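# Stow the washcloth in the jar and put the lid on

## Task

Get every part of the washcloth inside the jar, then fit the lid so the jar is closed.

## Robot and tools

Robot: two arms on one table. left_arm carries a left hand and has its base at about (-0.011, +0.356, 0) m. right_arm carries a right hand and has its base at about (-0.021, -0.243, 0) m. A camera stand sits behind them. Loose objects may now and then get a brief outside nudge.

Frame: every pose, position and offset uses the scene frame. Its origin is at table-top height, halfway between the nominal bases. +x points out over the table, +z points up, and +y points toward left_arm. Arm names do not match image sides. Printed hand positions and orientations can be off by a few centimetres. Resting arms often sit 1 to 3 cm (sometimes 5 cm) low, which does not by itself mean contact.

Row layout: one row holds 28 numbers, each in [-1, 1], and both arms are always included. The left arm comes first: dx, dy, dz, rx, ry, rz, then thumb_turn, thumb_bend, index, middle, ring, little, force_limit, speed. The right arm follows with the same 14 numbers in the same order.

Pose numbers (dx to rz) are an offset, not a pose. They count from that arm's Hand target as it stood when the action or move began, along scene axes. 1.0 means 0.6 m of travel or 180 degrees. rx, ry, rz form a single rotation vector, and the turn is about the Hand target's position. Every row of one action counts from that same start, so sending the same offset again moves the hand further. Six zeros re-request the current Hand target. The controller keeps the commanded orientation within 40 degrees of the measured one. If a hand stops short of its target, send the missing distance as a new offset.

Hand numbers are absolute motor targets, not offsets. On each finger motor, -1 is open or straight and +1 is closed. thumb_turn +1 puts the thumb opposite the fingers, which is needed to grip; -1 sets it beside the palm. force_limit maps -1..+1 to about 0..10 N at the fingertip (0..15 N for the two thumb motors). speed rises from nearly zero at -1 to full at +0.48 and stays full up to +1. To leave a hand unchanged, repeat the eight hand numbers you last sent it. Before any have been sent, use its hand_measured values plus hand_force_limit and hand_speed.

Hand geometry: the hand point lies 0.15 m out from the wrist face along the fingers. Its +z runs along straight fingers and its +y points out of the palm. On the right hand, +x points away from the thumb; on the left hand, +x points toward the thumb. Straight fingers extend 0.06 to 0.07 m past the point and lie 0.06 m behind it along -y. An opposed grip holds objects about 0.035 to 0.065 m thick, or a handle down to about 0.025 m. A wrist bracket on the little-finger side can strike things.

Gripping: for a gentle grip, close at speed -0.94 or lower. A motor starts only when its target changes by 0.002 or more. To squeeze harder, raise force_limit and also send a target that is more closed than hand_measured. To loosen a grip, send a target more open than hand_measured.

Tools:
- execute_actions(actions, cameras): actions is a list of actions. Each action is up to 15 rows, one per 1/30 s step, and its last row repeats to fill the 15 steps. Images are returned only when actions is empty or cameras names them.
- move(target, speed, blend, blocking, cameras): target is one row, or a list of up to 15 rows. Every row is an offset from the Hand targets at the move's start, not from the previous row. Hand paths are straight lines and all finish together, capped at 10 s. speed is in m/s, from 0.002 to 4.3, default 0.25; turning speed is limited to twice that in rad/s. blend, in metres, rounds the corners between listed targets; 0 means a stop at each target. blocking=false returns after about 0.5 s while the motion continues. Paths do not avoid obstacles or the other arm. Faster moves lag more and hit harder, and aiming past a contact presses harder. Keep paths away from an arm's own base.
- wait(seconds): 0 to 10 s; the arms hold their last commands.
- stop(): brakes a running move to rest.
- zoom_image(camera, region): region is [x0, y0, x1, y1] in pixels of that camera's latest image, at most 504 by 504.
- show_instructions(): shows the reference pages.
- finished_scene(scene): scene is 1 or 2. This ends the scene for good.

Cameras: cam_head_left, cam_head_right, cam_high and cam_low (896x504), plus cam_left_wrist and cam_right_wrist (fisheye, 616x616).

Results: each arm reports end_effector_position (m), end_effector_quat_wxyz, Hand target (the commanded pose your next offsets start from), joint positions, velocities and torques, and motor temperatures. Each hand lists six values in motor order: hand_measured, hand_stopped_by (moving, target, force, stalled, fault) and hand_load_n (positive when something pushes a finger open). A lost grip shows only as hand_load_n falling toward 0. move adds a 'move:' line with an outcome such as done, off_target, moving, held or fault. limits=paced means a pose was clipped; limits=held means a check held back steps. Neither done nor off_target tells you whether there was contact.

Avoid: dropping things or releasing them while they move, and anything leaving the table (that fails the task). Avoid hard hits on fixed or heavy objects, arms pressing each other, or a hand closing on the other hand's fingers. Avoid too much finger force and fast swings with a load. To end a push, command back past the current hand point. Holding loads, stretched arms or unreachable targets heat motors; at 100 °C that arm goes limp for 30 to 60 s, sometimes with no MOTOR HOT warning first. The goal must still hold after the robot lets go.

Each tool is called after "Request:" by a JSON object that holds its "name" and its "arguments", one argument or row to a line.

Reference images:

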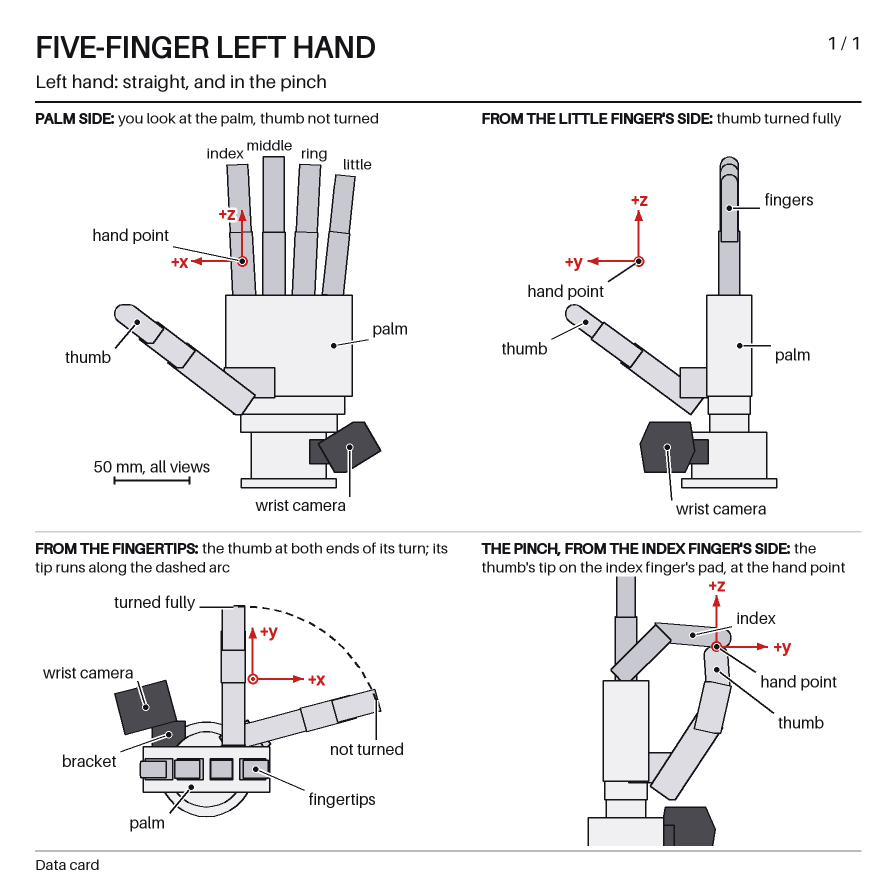

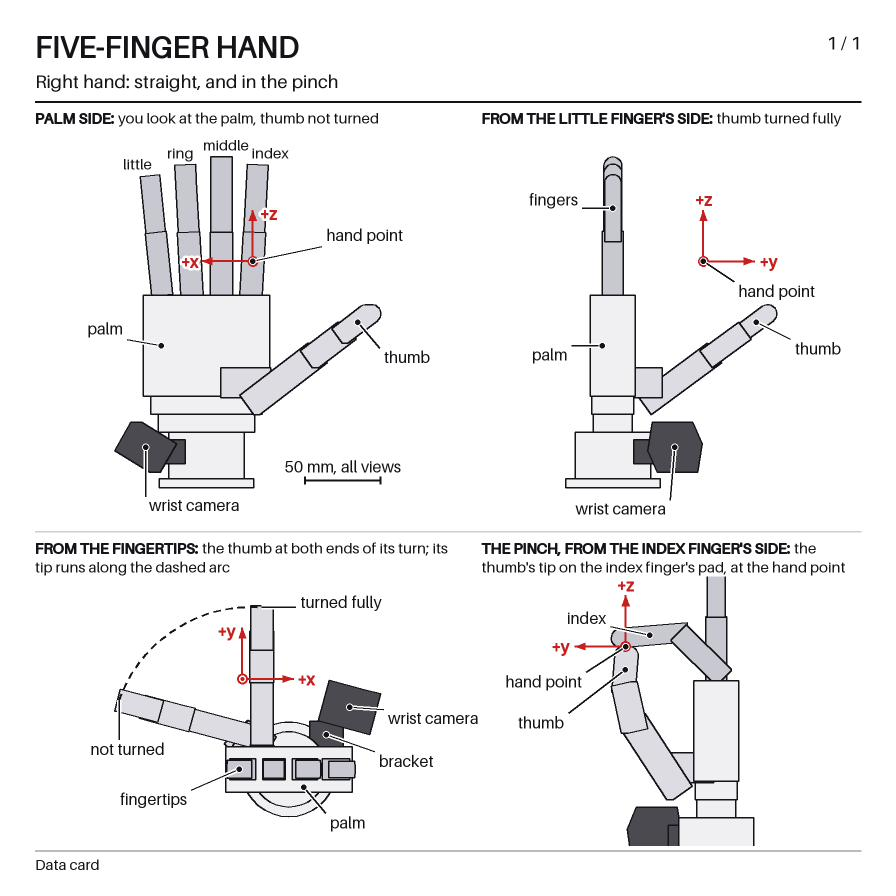

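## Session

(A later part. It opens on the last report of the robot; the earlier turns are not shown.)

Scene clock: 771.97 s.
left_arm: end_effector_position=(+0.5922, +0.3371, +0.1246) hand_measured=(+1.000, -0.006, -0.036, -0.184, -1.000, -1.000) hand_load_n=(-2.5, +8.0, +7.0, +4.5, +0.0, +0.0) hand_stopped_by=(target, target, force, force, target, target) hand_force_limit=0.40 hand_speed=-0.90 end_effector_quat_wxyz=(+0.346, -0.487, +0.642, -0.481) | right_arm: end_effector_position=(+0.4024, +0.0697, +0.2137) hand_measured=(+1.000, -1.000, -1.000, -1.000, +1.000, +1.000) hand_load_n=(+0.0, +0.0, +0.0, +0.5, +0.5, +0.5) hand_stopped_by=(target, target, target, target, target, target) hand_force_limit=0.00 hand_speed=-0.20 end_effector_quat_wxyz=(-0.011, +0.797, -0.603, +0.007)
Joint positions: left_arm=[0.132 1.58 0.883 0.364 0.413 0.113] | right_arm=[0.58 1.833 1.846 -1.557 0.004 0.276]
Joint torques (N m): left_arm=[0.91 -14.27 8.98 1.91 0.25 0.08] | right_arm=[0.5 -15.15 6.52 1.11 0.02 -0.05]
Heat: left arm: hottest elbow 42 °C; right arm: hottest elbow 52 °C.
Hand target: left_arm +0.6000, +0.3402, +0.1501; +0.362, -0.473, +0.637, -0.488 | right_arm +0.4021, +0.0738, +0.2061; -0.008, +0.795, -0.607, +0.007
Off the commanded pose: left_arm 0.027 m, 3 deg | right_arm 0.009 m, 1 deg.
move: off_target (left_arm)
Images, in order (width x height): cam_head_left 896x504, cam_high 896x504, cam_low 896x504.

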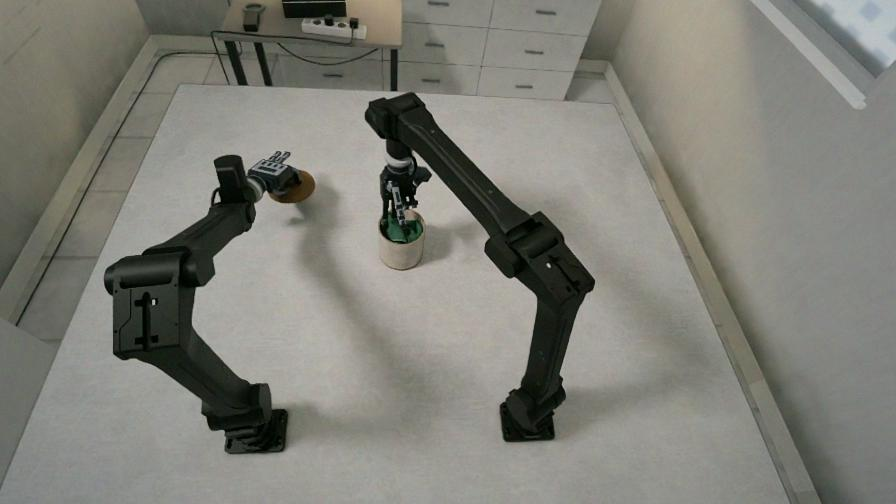

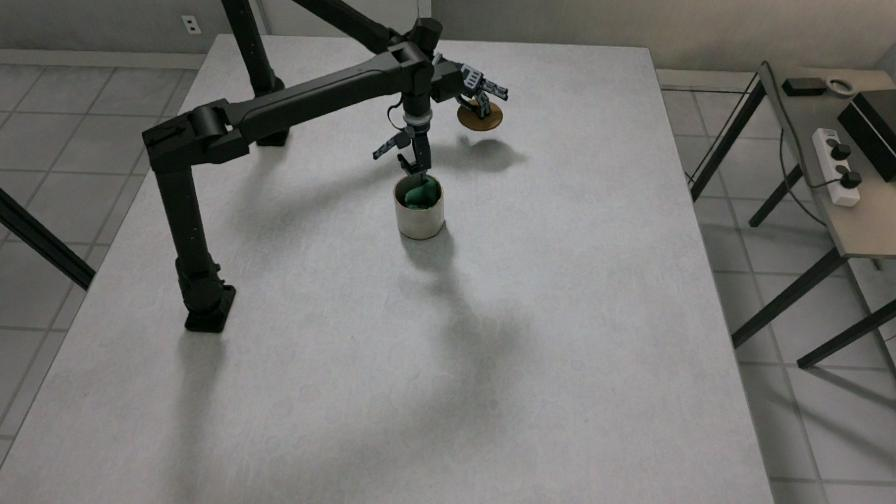

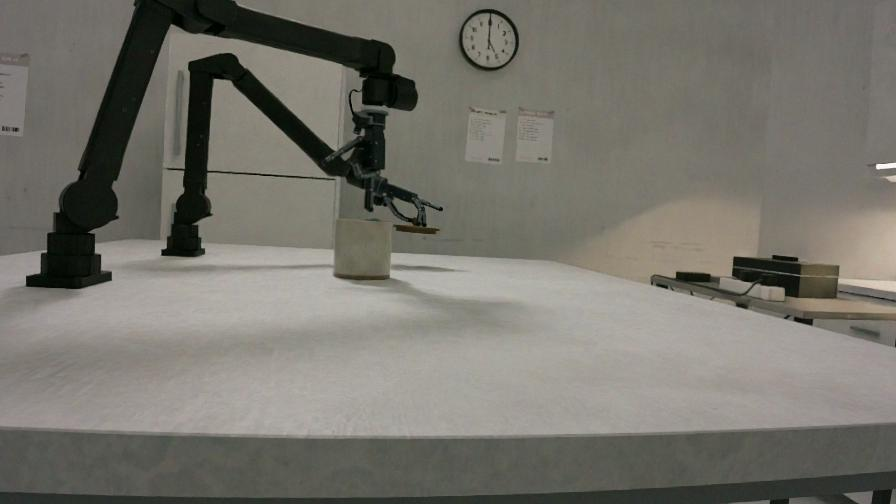

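Request:
{"name": "move", "arguments": {
  "target": [
    [0,0,0,0,0,0, 1,0.0,0.2,0.2,-1,-1,0.4,-0.9, 0,-0.012,-0.13,0,0,0, 1,-1,-1,-1,1,1,0,-0.2],
    [0,0,0,0,0,0, 1,0.0,0.2,0.2,-1,-1,0.4,-0.9, 0,-0.012,0.03,0,0,0, 1,-1,-1,-1,1,1,0,-0.2]
  ],
  "speed": 0.1,
  "cameras": ["cam_head_left", "cam_high", "cam_low"]
}}

Request:
{"name": "zoom_image", "arguments": {
  "camera": "cam_high",
  "region": [340, 80, 480, 250]
}}

Request:
{"name": "zoom_image", "arguments": {
  "camera": "cam_head_left",
  "region": [330, 120, 480, 290]
}}

Request:
{"name": "zoom_image", "arguments": {
  "camera": "cam_low",
  "region": [310, 190, 430, 290]
}}

Scene clock: 788.93 s.
left_arm: end_effector_position=(+0.5922, +0.3371, +0.1246) hand_measured=(+1.000, -0.006, -0.036, -0.184, -1.000, -1.000) hand_load_n=(-2.5, +8.5, +7.0, +4.5, +0.0, +0.0) hand_stopped_by=(target, target, force, force, target, target) hand_force_limit=0.40 hand_speed=-0.90 end_effector_quat_wxyz=(+0.346, -0.487, +0.642, -0.481) | right_arm: end_effector_position=(+0.3888, +0.0614, +0.2012) hand_measured=(+1.000, -1.000, -1.000, -1.000, +1.000, +1.000) hand_load_n=(+0.0, +0.0, +0.0, +0.0, +0.0, +0.0) hand_stopped_by=(target, target, target, target, target, target) hand_force_limit=0.00 hand_speed=-0.20 end_effector_quat_wxyz=(+0.017, +0.797, -0.604, -0.004)
Joint positions: left_arm=[0.132 1.58 0.883 0.364 0.413 0.113] | right_arm=[0.58 1.835 1.806 -1.577 0.004 0.277]
Joint torques (N m): left_arm=[0.97 -14.8 9.09 2 0.27 0.06] | right_arm=[-0.44 -16.44 11.23 0.21 0.01 -0.14]
Motor temperatures (°C): left_arm=[30 35 42 29 29 24] | right_arm=[27 34 49 28 27 24]
Heat: left arm: hottest elbow 42 °C; right arm: hottest elbow 49 °C.
Hand target: left_arm +0.6000, +0.3402, +0.1501; +0.362, -0.473, +0.637, -0.488 | right_arm +0.4021, +0.0666, +0.2241; -0.008, +0.795, -0.607, +0.007
Off the commanded pose: left_arm 0.027 m, 3 deg | right_arm 0.027 m, 3 deg.
move: off_target (left_arm, right_arm)
Images, in order (width x height): cam_head_left 896x504, cam_high 896x504, cam_low 896x504.

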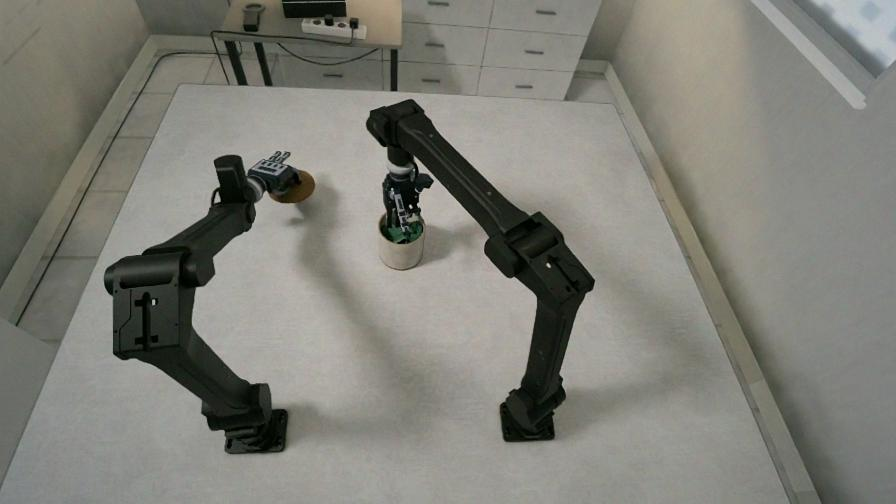

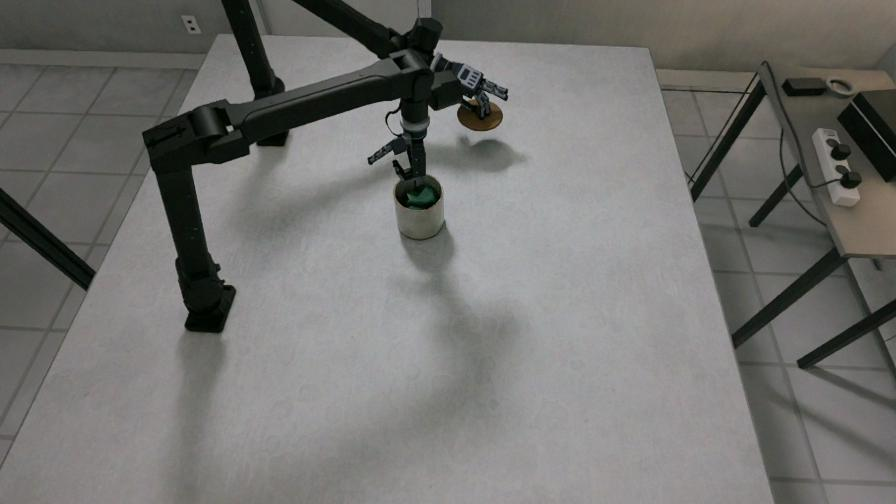

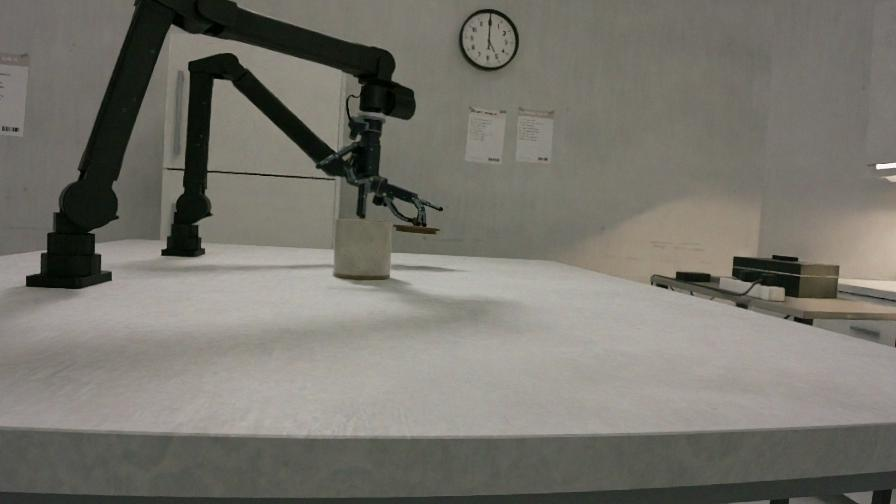

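Scaled by 2.965 from the camera's 896x504 image, which has a finer 1280x720 frame.

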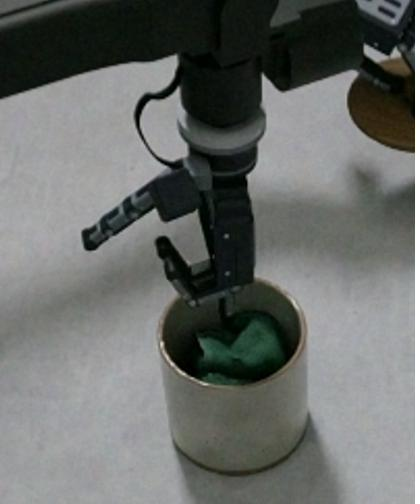

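Scaled by 2.965 from the camera's 896x504 image, which has a finer 1280x720 frame.

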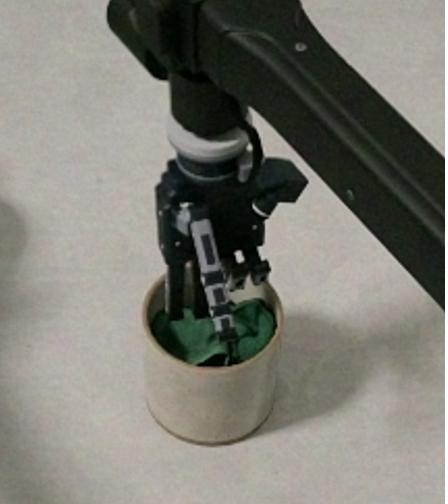

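Scaled by 4.200 from the camera's 896x504 image, which has a finer 1280x720 frame.

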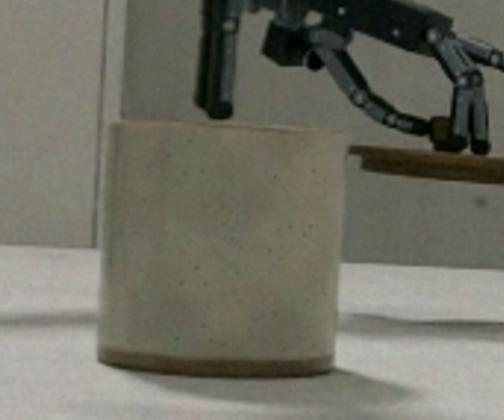

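Request:
{"name": "move", "arguments": {
  "target": [
    [0,0,0,0,0,0, 1,0.0,0.2,0.2,-1,-1,0.4,-0.9, 0,-0.031,-0.148,0,0,0, 1,-1,-1,-1,1,1,0,-0.2],
    [0,0,0.02,0,0,0, 1,0.0,0.2,0.2,-1,-1,0.4,-0.9, 0,-0.031,0.13,0,0,0, 1,-1,-1,-1,1,1,0,-0.2],
    [0,0,0.15,0,0,0, 1,0.0,0.2,0.2,-1,-1,0.4,-0.9, -0.117,-0.45,0.1,0.06,-0.222,0, 1,-1,-1,-1,1,1,0,-0.2]
  ],
  "speed": [0.1,0.15,0.25],
  "cameras": ["cam_head_left", "cam_high", "cam_low", "cam_left_wrist"]
}}

Request:
{"name": "zoom_image", "arguments": {
  "camera": "cam_high",
  "region": [340, 80, 540, 250]
}}

Request:
{"name": "zoom_image", "arguments": {
  "camera": "cam_head_left",
  "region": [330, 120, 480, 290]
}}

Scene clock: 823.60 s.
left_arm: end_effector_position=(+0.5798, +0.3355, +0.1922) hand_measured=(+1.000, -0.006, -0.036, -0.184, -1.000, -1.000) hand_load_n=(-2.5, +8.0, +7.0, +4.5, -0.5, +0.0) hand_stopped_by=(target, target, force, force, target, target) hand_force_limit=0.40 hand_speed=-0.90 end_effector_quat_wxyz=(+0.332, -0.497, +0.648, -0.473) | right_arm: end_effector_position=(+0.3304, -0.1995, +0.2836) hand_measured=(+1.000, -1.000, -1.000, -1.000, +1.000, +1.000) hand_load_n=(+0.0, +0.0, +0.0, +0.0, +0.0, +0.0) hand_stopped_by=(target, target, target, target, target, target) hand_force_limit=0.00 hand_speed=-0.20 end_effector_quat_wxyz=(-0.285, +0.741, -0.571, +0.212)
Joint positions: left_arm=[0.132 1.44 0.963 0.106 0.413 0.113] | right_arm=[-0.005 0.939 1.067 -0.997 -0.203 -0.216]
Joint torques (N m): left_arm=[0.97 -12.4 13.33 1.96 0.28 0.05] | right_arm=[-0.85 -4.84 7.35 2.62 -0.27 -0.29]
Heat: left arm: hottest elbow 43 °C; right arm: hottest elbow 50 °C.
Hand target: left_arm +0.5999, +0.3402, +0.2401; +0.362, -0.473, +0.637, -0.488 | right_arm +0.3319, -0.2034, +0.2841; -0.288, +0.740, -0.566, +0.221
Off the commanded pose: left_arm 0.052 m, 5 deg | right_arm 0.004 m, 1 deg.
move: off_target (left_arm)
Images, in order (width x height): cam_head_left 896x504, cam_high 896x504, cam_low 896x504, cam_left_wrist 616x616.

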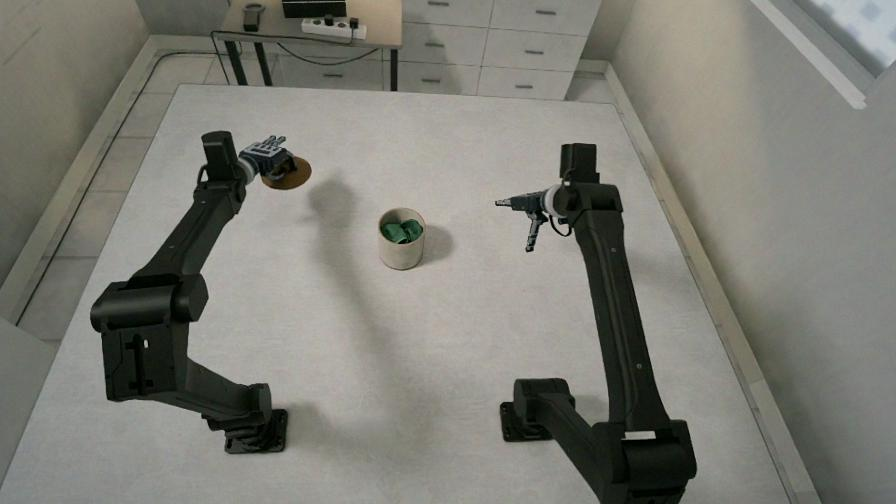

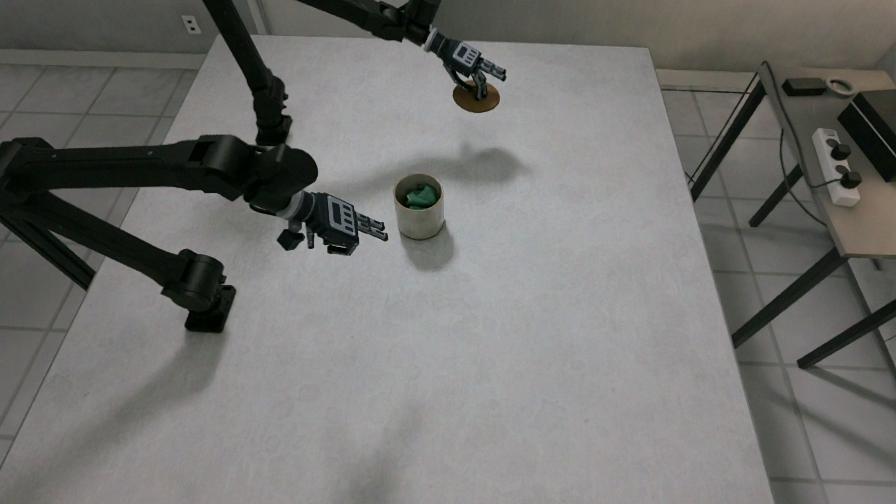

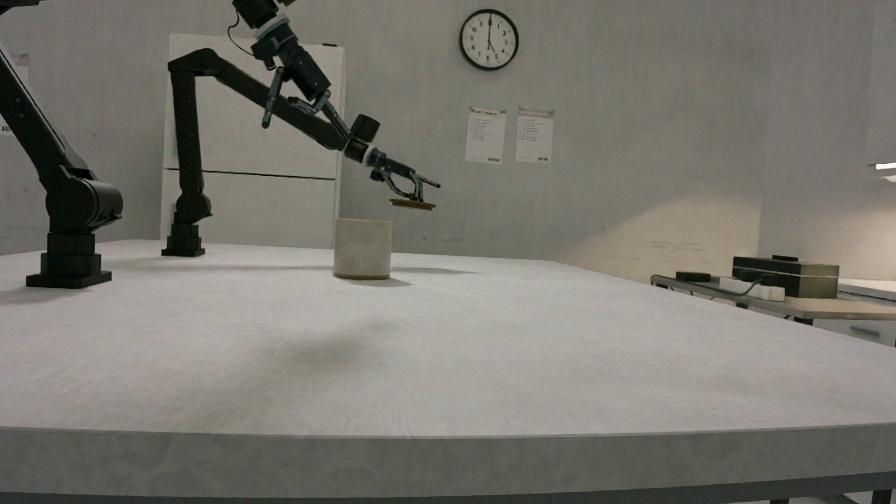

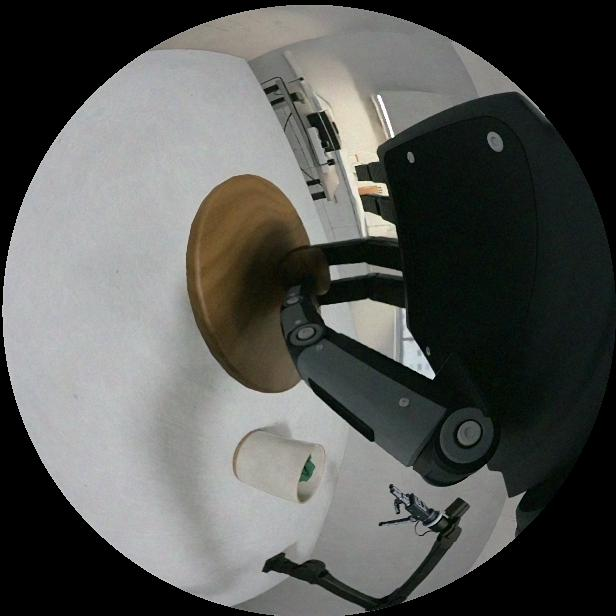

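Scaled by 2.520 from the camera's 896x504 image, which has a finer 1280x720 frame.

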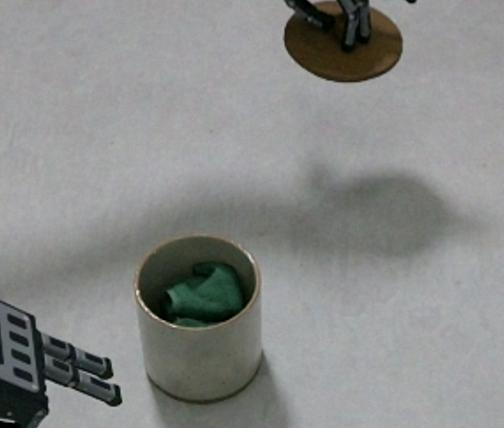

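Scaled by 2.965 from the camera's 896x504 image, which has a finer 1280x720 frame.

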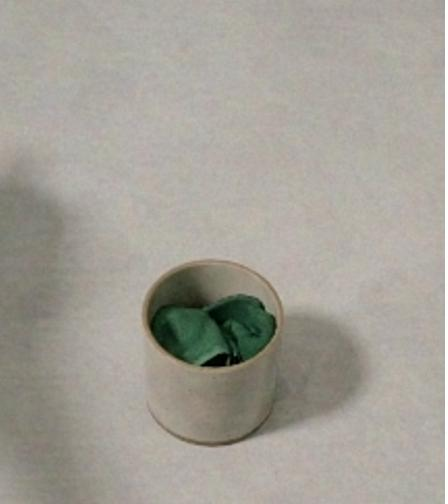

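Request:
{"name": "move", "arguments": {
  "target": [-0.249,-0.499,-0.008,-0.0057,-0.0186,0, 1,0.0,0.2,0.2,-1,-1,0.4,-0.9, 0,0,0,0,0,0, 1,-1,-1,-1,1,1,0,-0.2],
  "speed": 0.15,
  "cameras": ["all"]
}}

Request:
{"name": "zoom_image", "arguments": {
  "camera": "cam_high",
  "region": [340, 80, 500, 250]
}}

Request:
{"name": "zoom_image", "arguments": {
  "camera": "cam_head_left",
  "region": [330, 120, 480, 290]
}}

Request:
{"name": "zoom_image", "arguments": {
  "camera": "cam_low",
  "region": [300, 140, 450, 290]
}}

Scene clock: 843.33 s.
left_arm: end_effector_position=(+0.4440, +0.0497, +0.2157) hand_measured=(+1.000, -0.006, -0.036, -0.184, -1.000, -1.000) hand_load_n=(-2.0, +8.0, +7.0, +5.0, +0.0, +0.0) hand_stopped_by=(target, target, force, force, target, target) hand_force_limit=0.40 hand_speed=-0.90 end_effector_quat_wxyz=(+0.374, -0.464, +0.640, -0.485) | right_arm: end_effector_position=(+0.3304, -0.1996, +0.2835) hand_measured=(+1.000, -1.000, -1.000, -1.000, +1.000, +1.000) hand_load_n=(+0.0, +0.0, +0.0, +0.0, +0.0, +0.0) hand_stopped_by=(target, target, target, target, target, target) hand_force_limit=0.00 hand_speed=-0.20 end_effector_quat_wxyz=(-0.285, +0.741, -0.570, +0.212)
Joint positions: left_arm=[-0.66 1.234 0.781 0.184 -0.357 -0.068] | right_arm=[-0.005 0.939 1.067 -0.997 -0.203 -0.217]
Joint torques (N m): left_arm=[-1.67 -8.7 9.72 3.59 -0.35 -0.07] | right_arm=[-0.91 -4.78 7.35 2.65 -0.25 -0.3]
Motor temperatures (°C): left_arm=[30 35 48 29 29 24] | right_arm=[27 33 46 28 27 24]
Heat: left arm: hottest elbow 48 °C; right arm: hottest elbow 46 °C.
Hand target: left_arm +0.4504, +0.0407, +0.2352; +0.377, -0.462, +0.622, -0.508 | right_arm +0.3319, -0.2034, +0.2841; -0.288, +0.740, -0.566, +0.221
Off the commanded pose: left_arm 0.022 m, 3 deg | right_arm 0.004 m, 1 deg.
move: off_target (left_arm)

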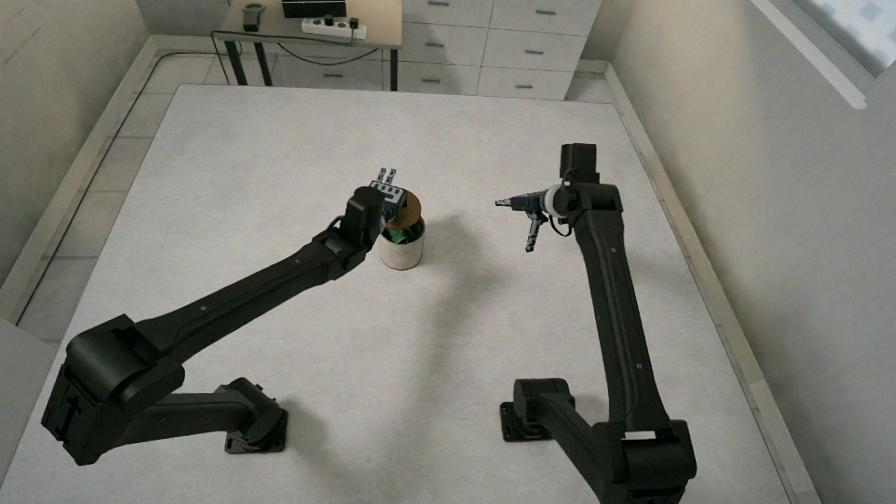

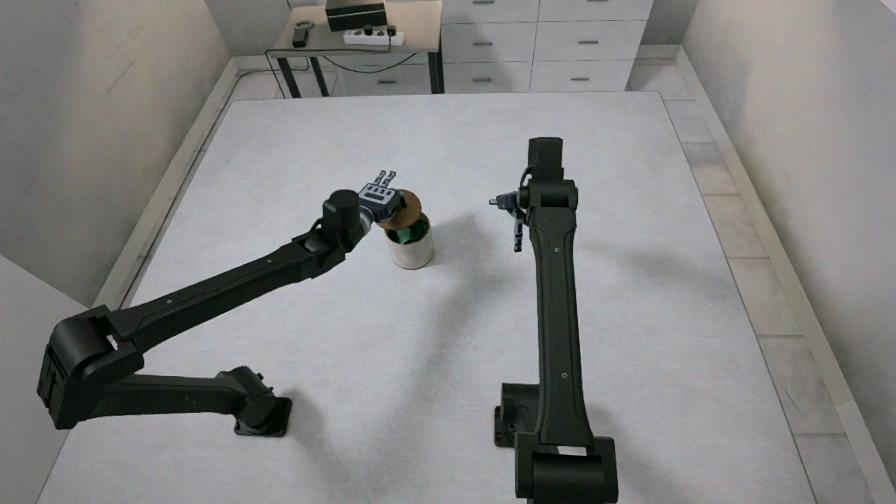

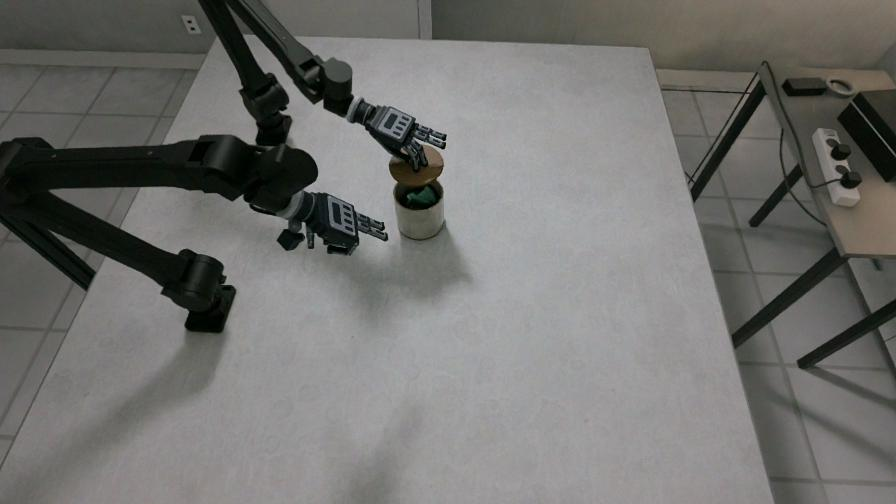

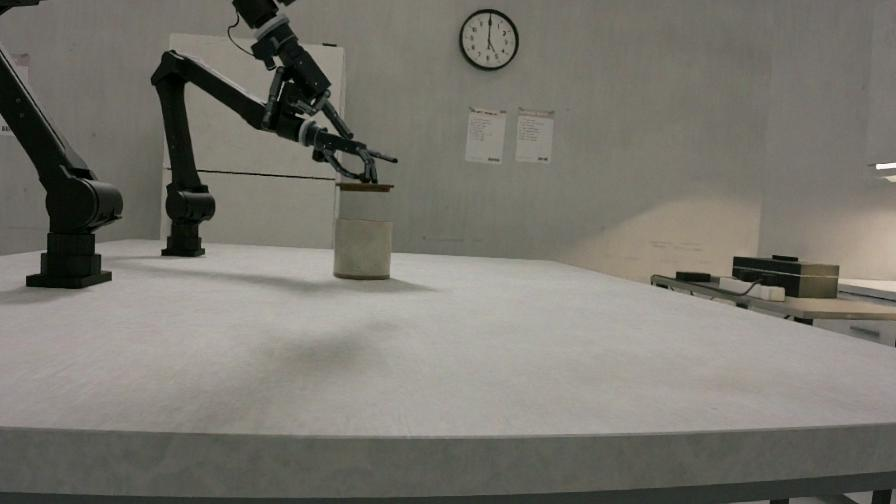

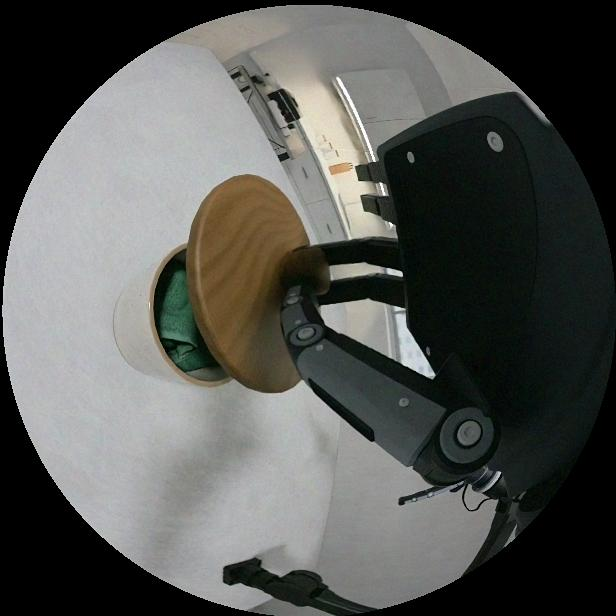

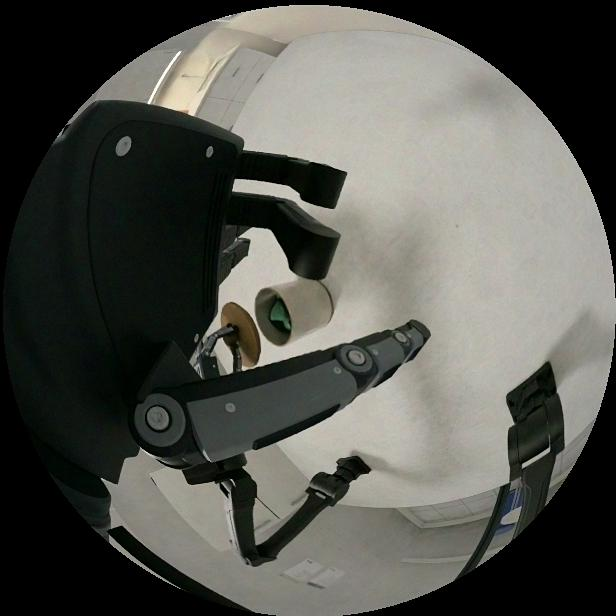

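Scaled by 2.965 from the camera's 896x504 image, which has a finer 1280x720 frame.

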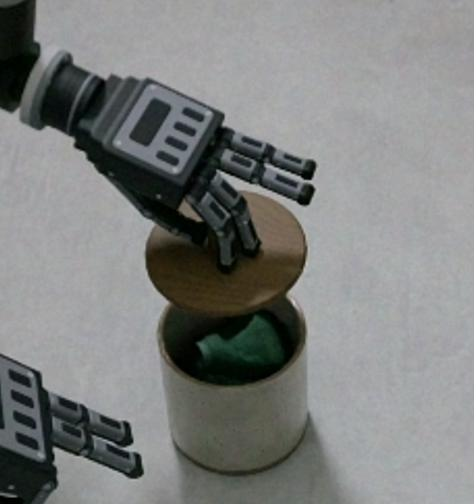

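Scaled by 2.965 from the camera's 896x504 image, which has a finer 1280x720 frame.

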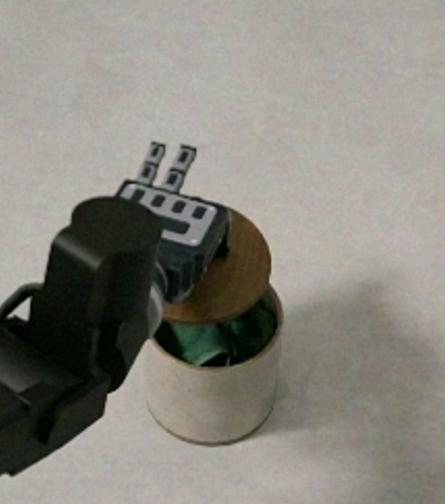

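Scaled by 3.360 from the camera's 896x504 image, which has a finer 1280x720 frame.

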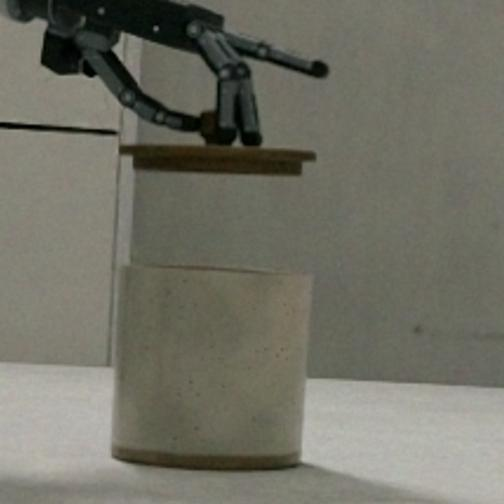

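Request:
{"name": "move", "arguments": {
  "target": [0.0033,-0.016,-0.117,0,0,0, 1,0.0,0.2,0.2,-1,-1,0.4,-0.9, 0,0,0,0,0,0, 1,-1,-1,-1,1,1,0,-0.2],
  "speed": 0.08,
  "cameras": ["cam_head_left", "cam_head_right", "cam_high", "cam_low", "cam_left_wrist", "cam_right_wrist"]
}}

Request:
{"name": "zoom_image", "arguments": {
  "camera": "cam_high",
  "region": [370, 140, 470, 250]
}}

Request:
{"name": "zoom_image", "arguments": {
  "camera": "cam_head_right",
  "region": [350, 170, 460, 290]
}}

Request:
{"name": "zoom_image", "arguments": {
  "camera": "cam_low",
  "region": [310, 170, 430, 290]
}}

Request:
{"name": "zoom_image", "arguments": {
  "camera": "cam_right_wrist",
  "region": [210, 250, 350, 390]
}}

Scene clock: 871.13 s.
left_arm: end_effector_position=(+0.4510, +0.0396, +0.1541) hand_measured=(+1.000, -0.006, -0.036, -0.184, -1.000, -1.000) hand_load_n=(-0.5, +7.5, +2.0, +6.0, +0.0, +0.0) hand_stopped_by=(target, target, force, force, target, target) hand_force_limit=0.40 hand_speed=-0.90 end_effector_quat_wxyz=(+0.376, -0.465, +0.634, -0.490) | right_arm: end_effector_position=(+0.3304, -0.1996, +0.2835) hand_measured=(+1.000, -1.000, -1.000, -1.000, +1.000, +1.000) hand_load_n=(+0.0, +0.0, +0.0, +0.0, +0.0, +0.5) hand_stopped_by=(target, target, target, target, target, target) hand_force_limit=0.00 hand_speed=-0.20 end_effector_quat_wxyz=(-0.285, +0.741, -0.570, +0.212)
Joint positions: left_arm=[-0.672 1.375 0.705 0.412 -0.374 -0.074] | right_arm=[-0.005 0.939 1.067 -0.997 -0.203 -0.217]
Joint torques (N m): left_arm=[-0.97 -9.99 7.98 3.92 -0.36 -0.05] | right_arm=[-0.85 -4.78 7.35 2.65 -0.25 -0.3]
Heat: left arm: hottest elbow 48 °C; right arm: hottest elbow 43 °C.
Hand target: left_arm +0.4524, +0.0310, +0.1653; +0.377, -0.462, +0.622, -0.508 | right_arm +0.3319, -0.2034, +0.2841; -0.288, +0.740, -0.566, +0.221
Off the commanded pose: left_arm 0.014 m, 2 deg | right_arm 0.004 m, 1 deg.
move: off_target (left_arm)

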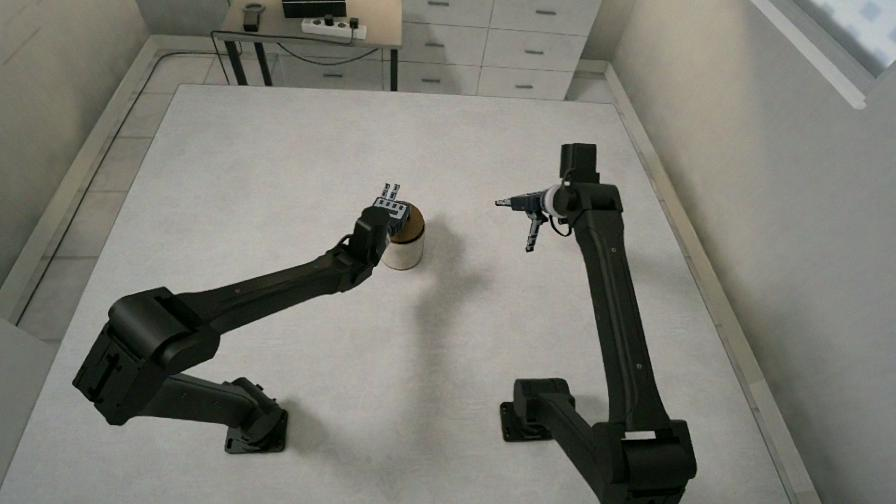

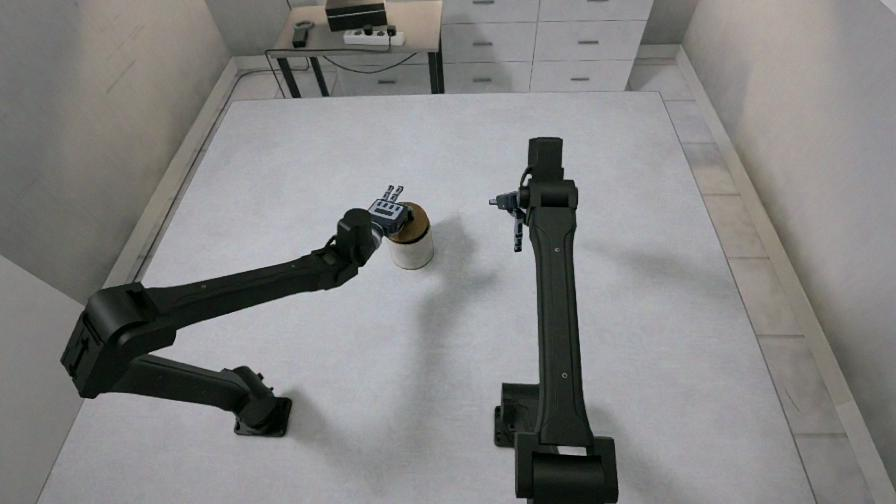

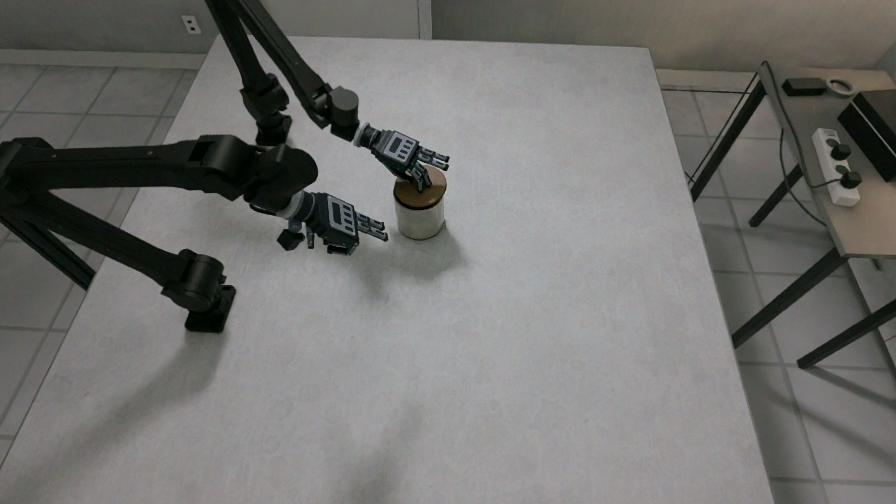

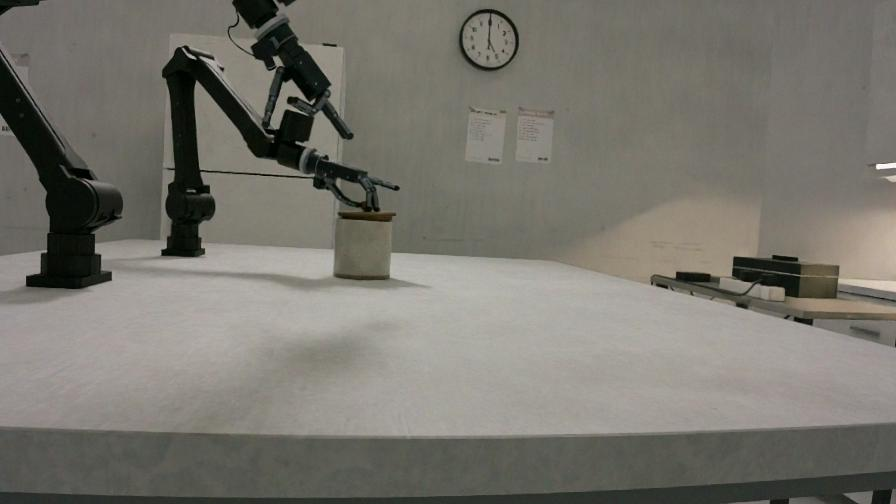

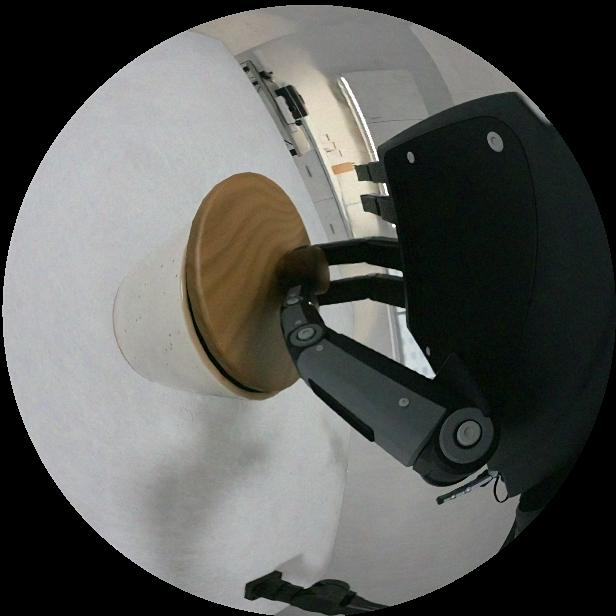

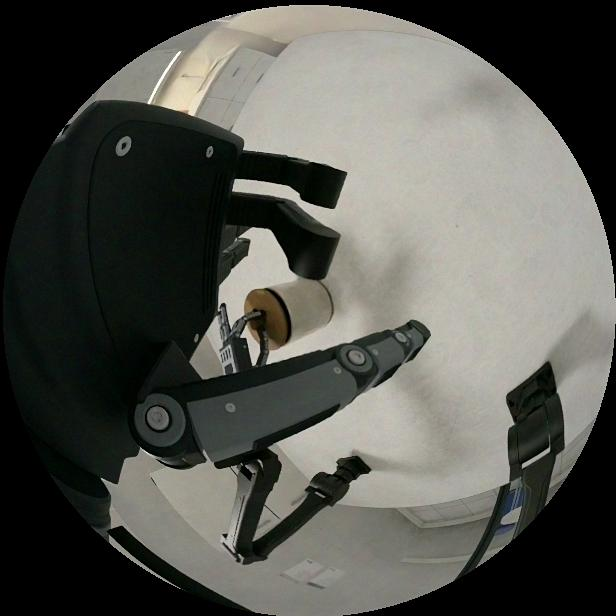

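Scaled by 4.582 from the camera's 896x504 image, which has a finer 1280x720 frame.

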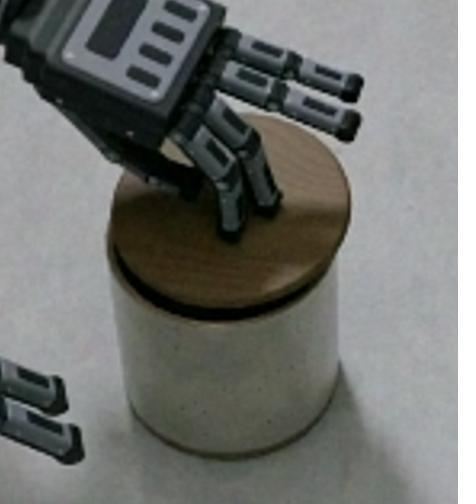

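Scaled by 4.200 from the camera's 896x504 image, which has a finer 1280x720 frame.

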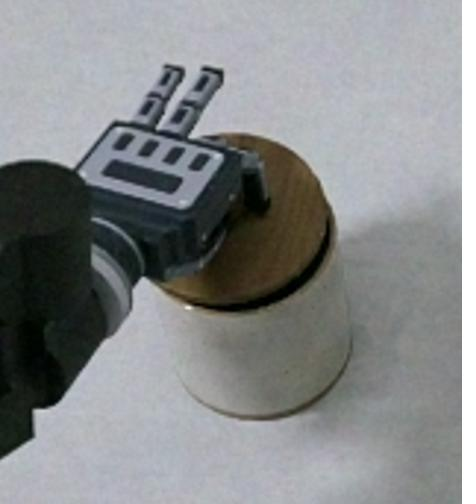

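Scaled by 4.200 from the camera's 896x504 image, which has a finer 1280x720 frame.

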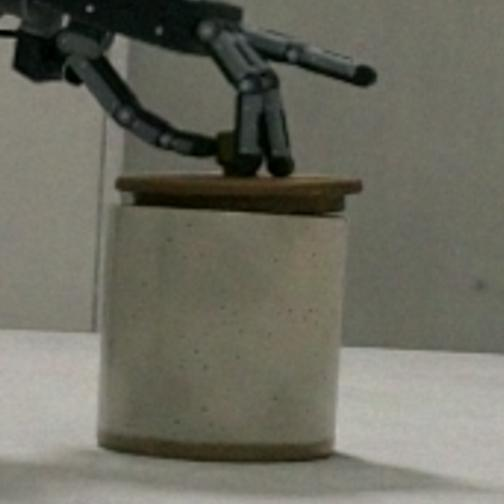

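Scaled by 3.600 from the camera's 616x616 image, which has a finer 880x880 frame.

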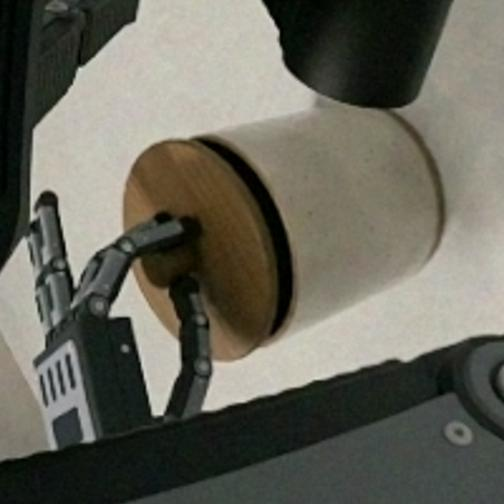

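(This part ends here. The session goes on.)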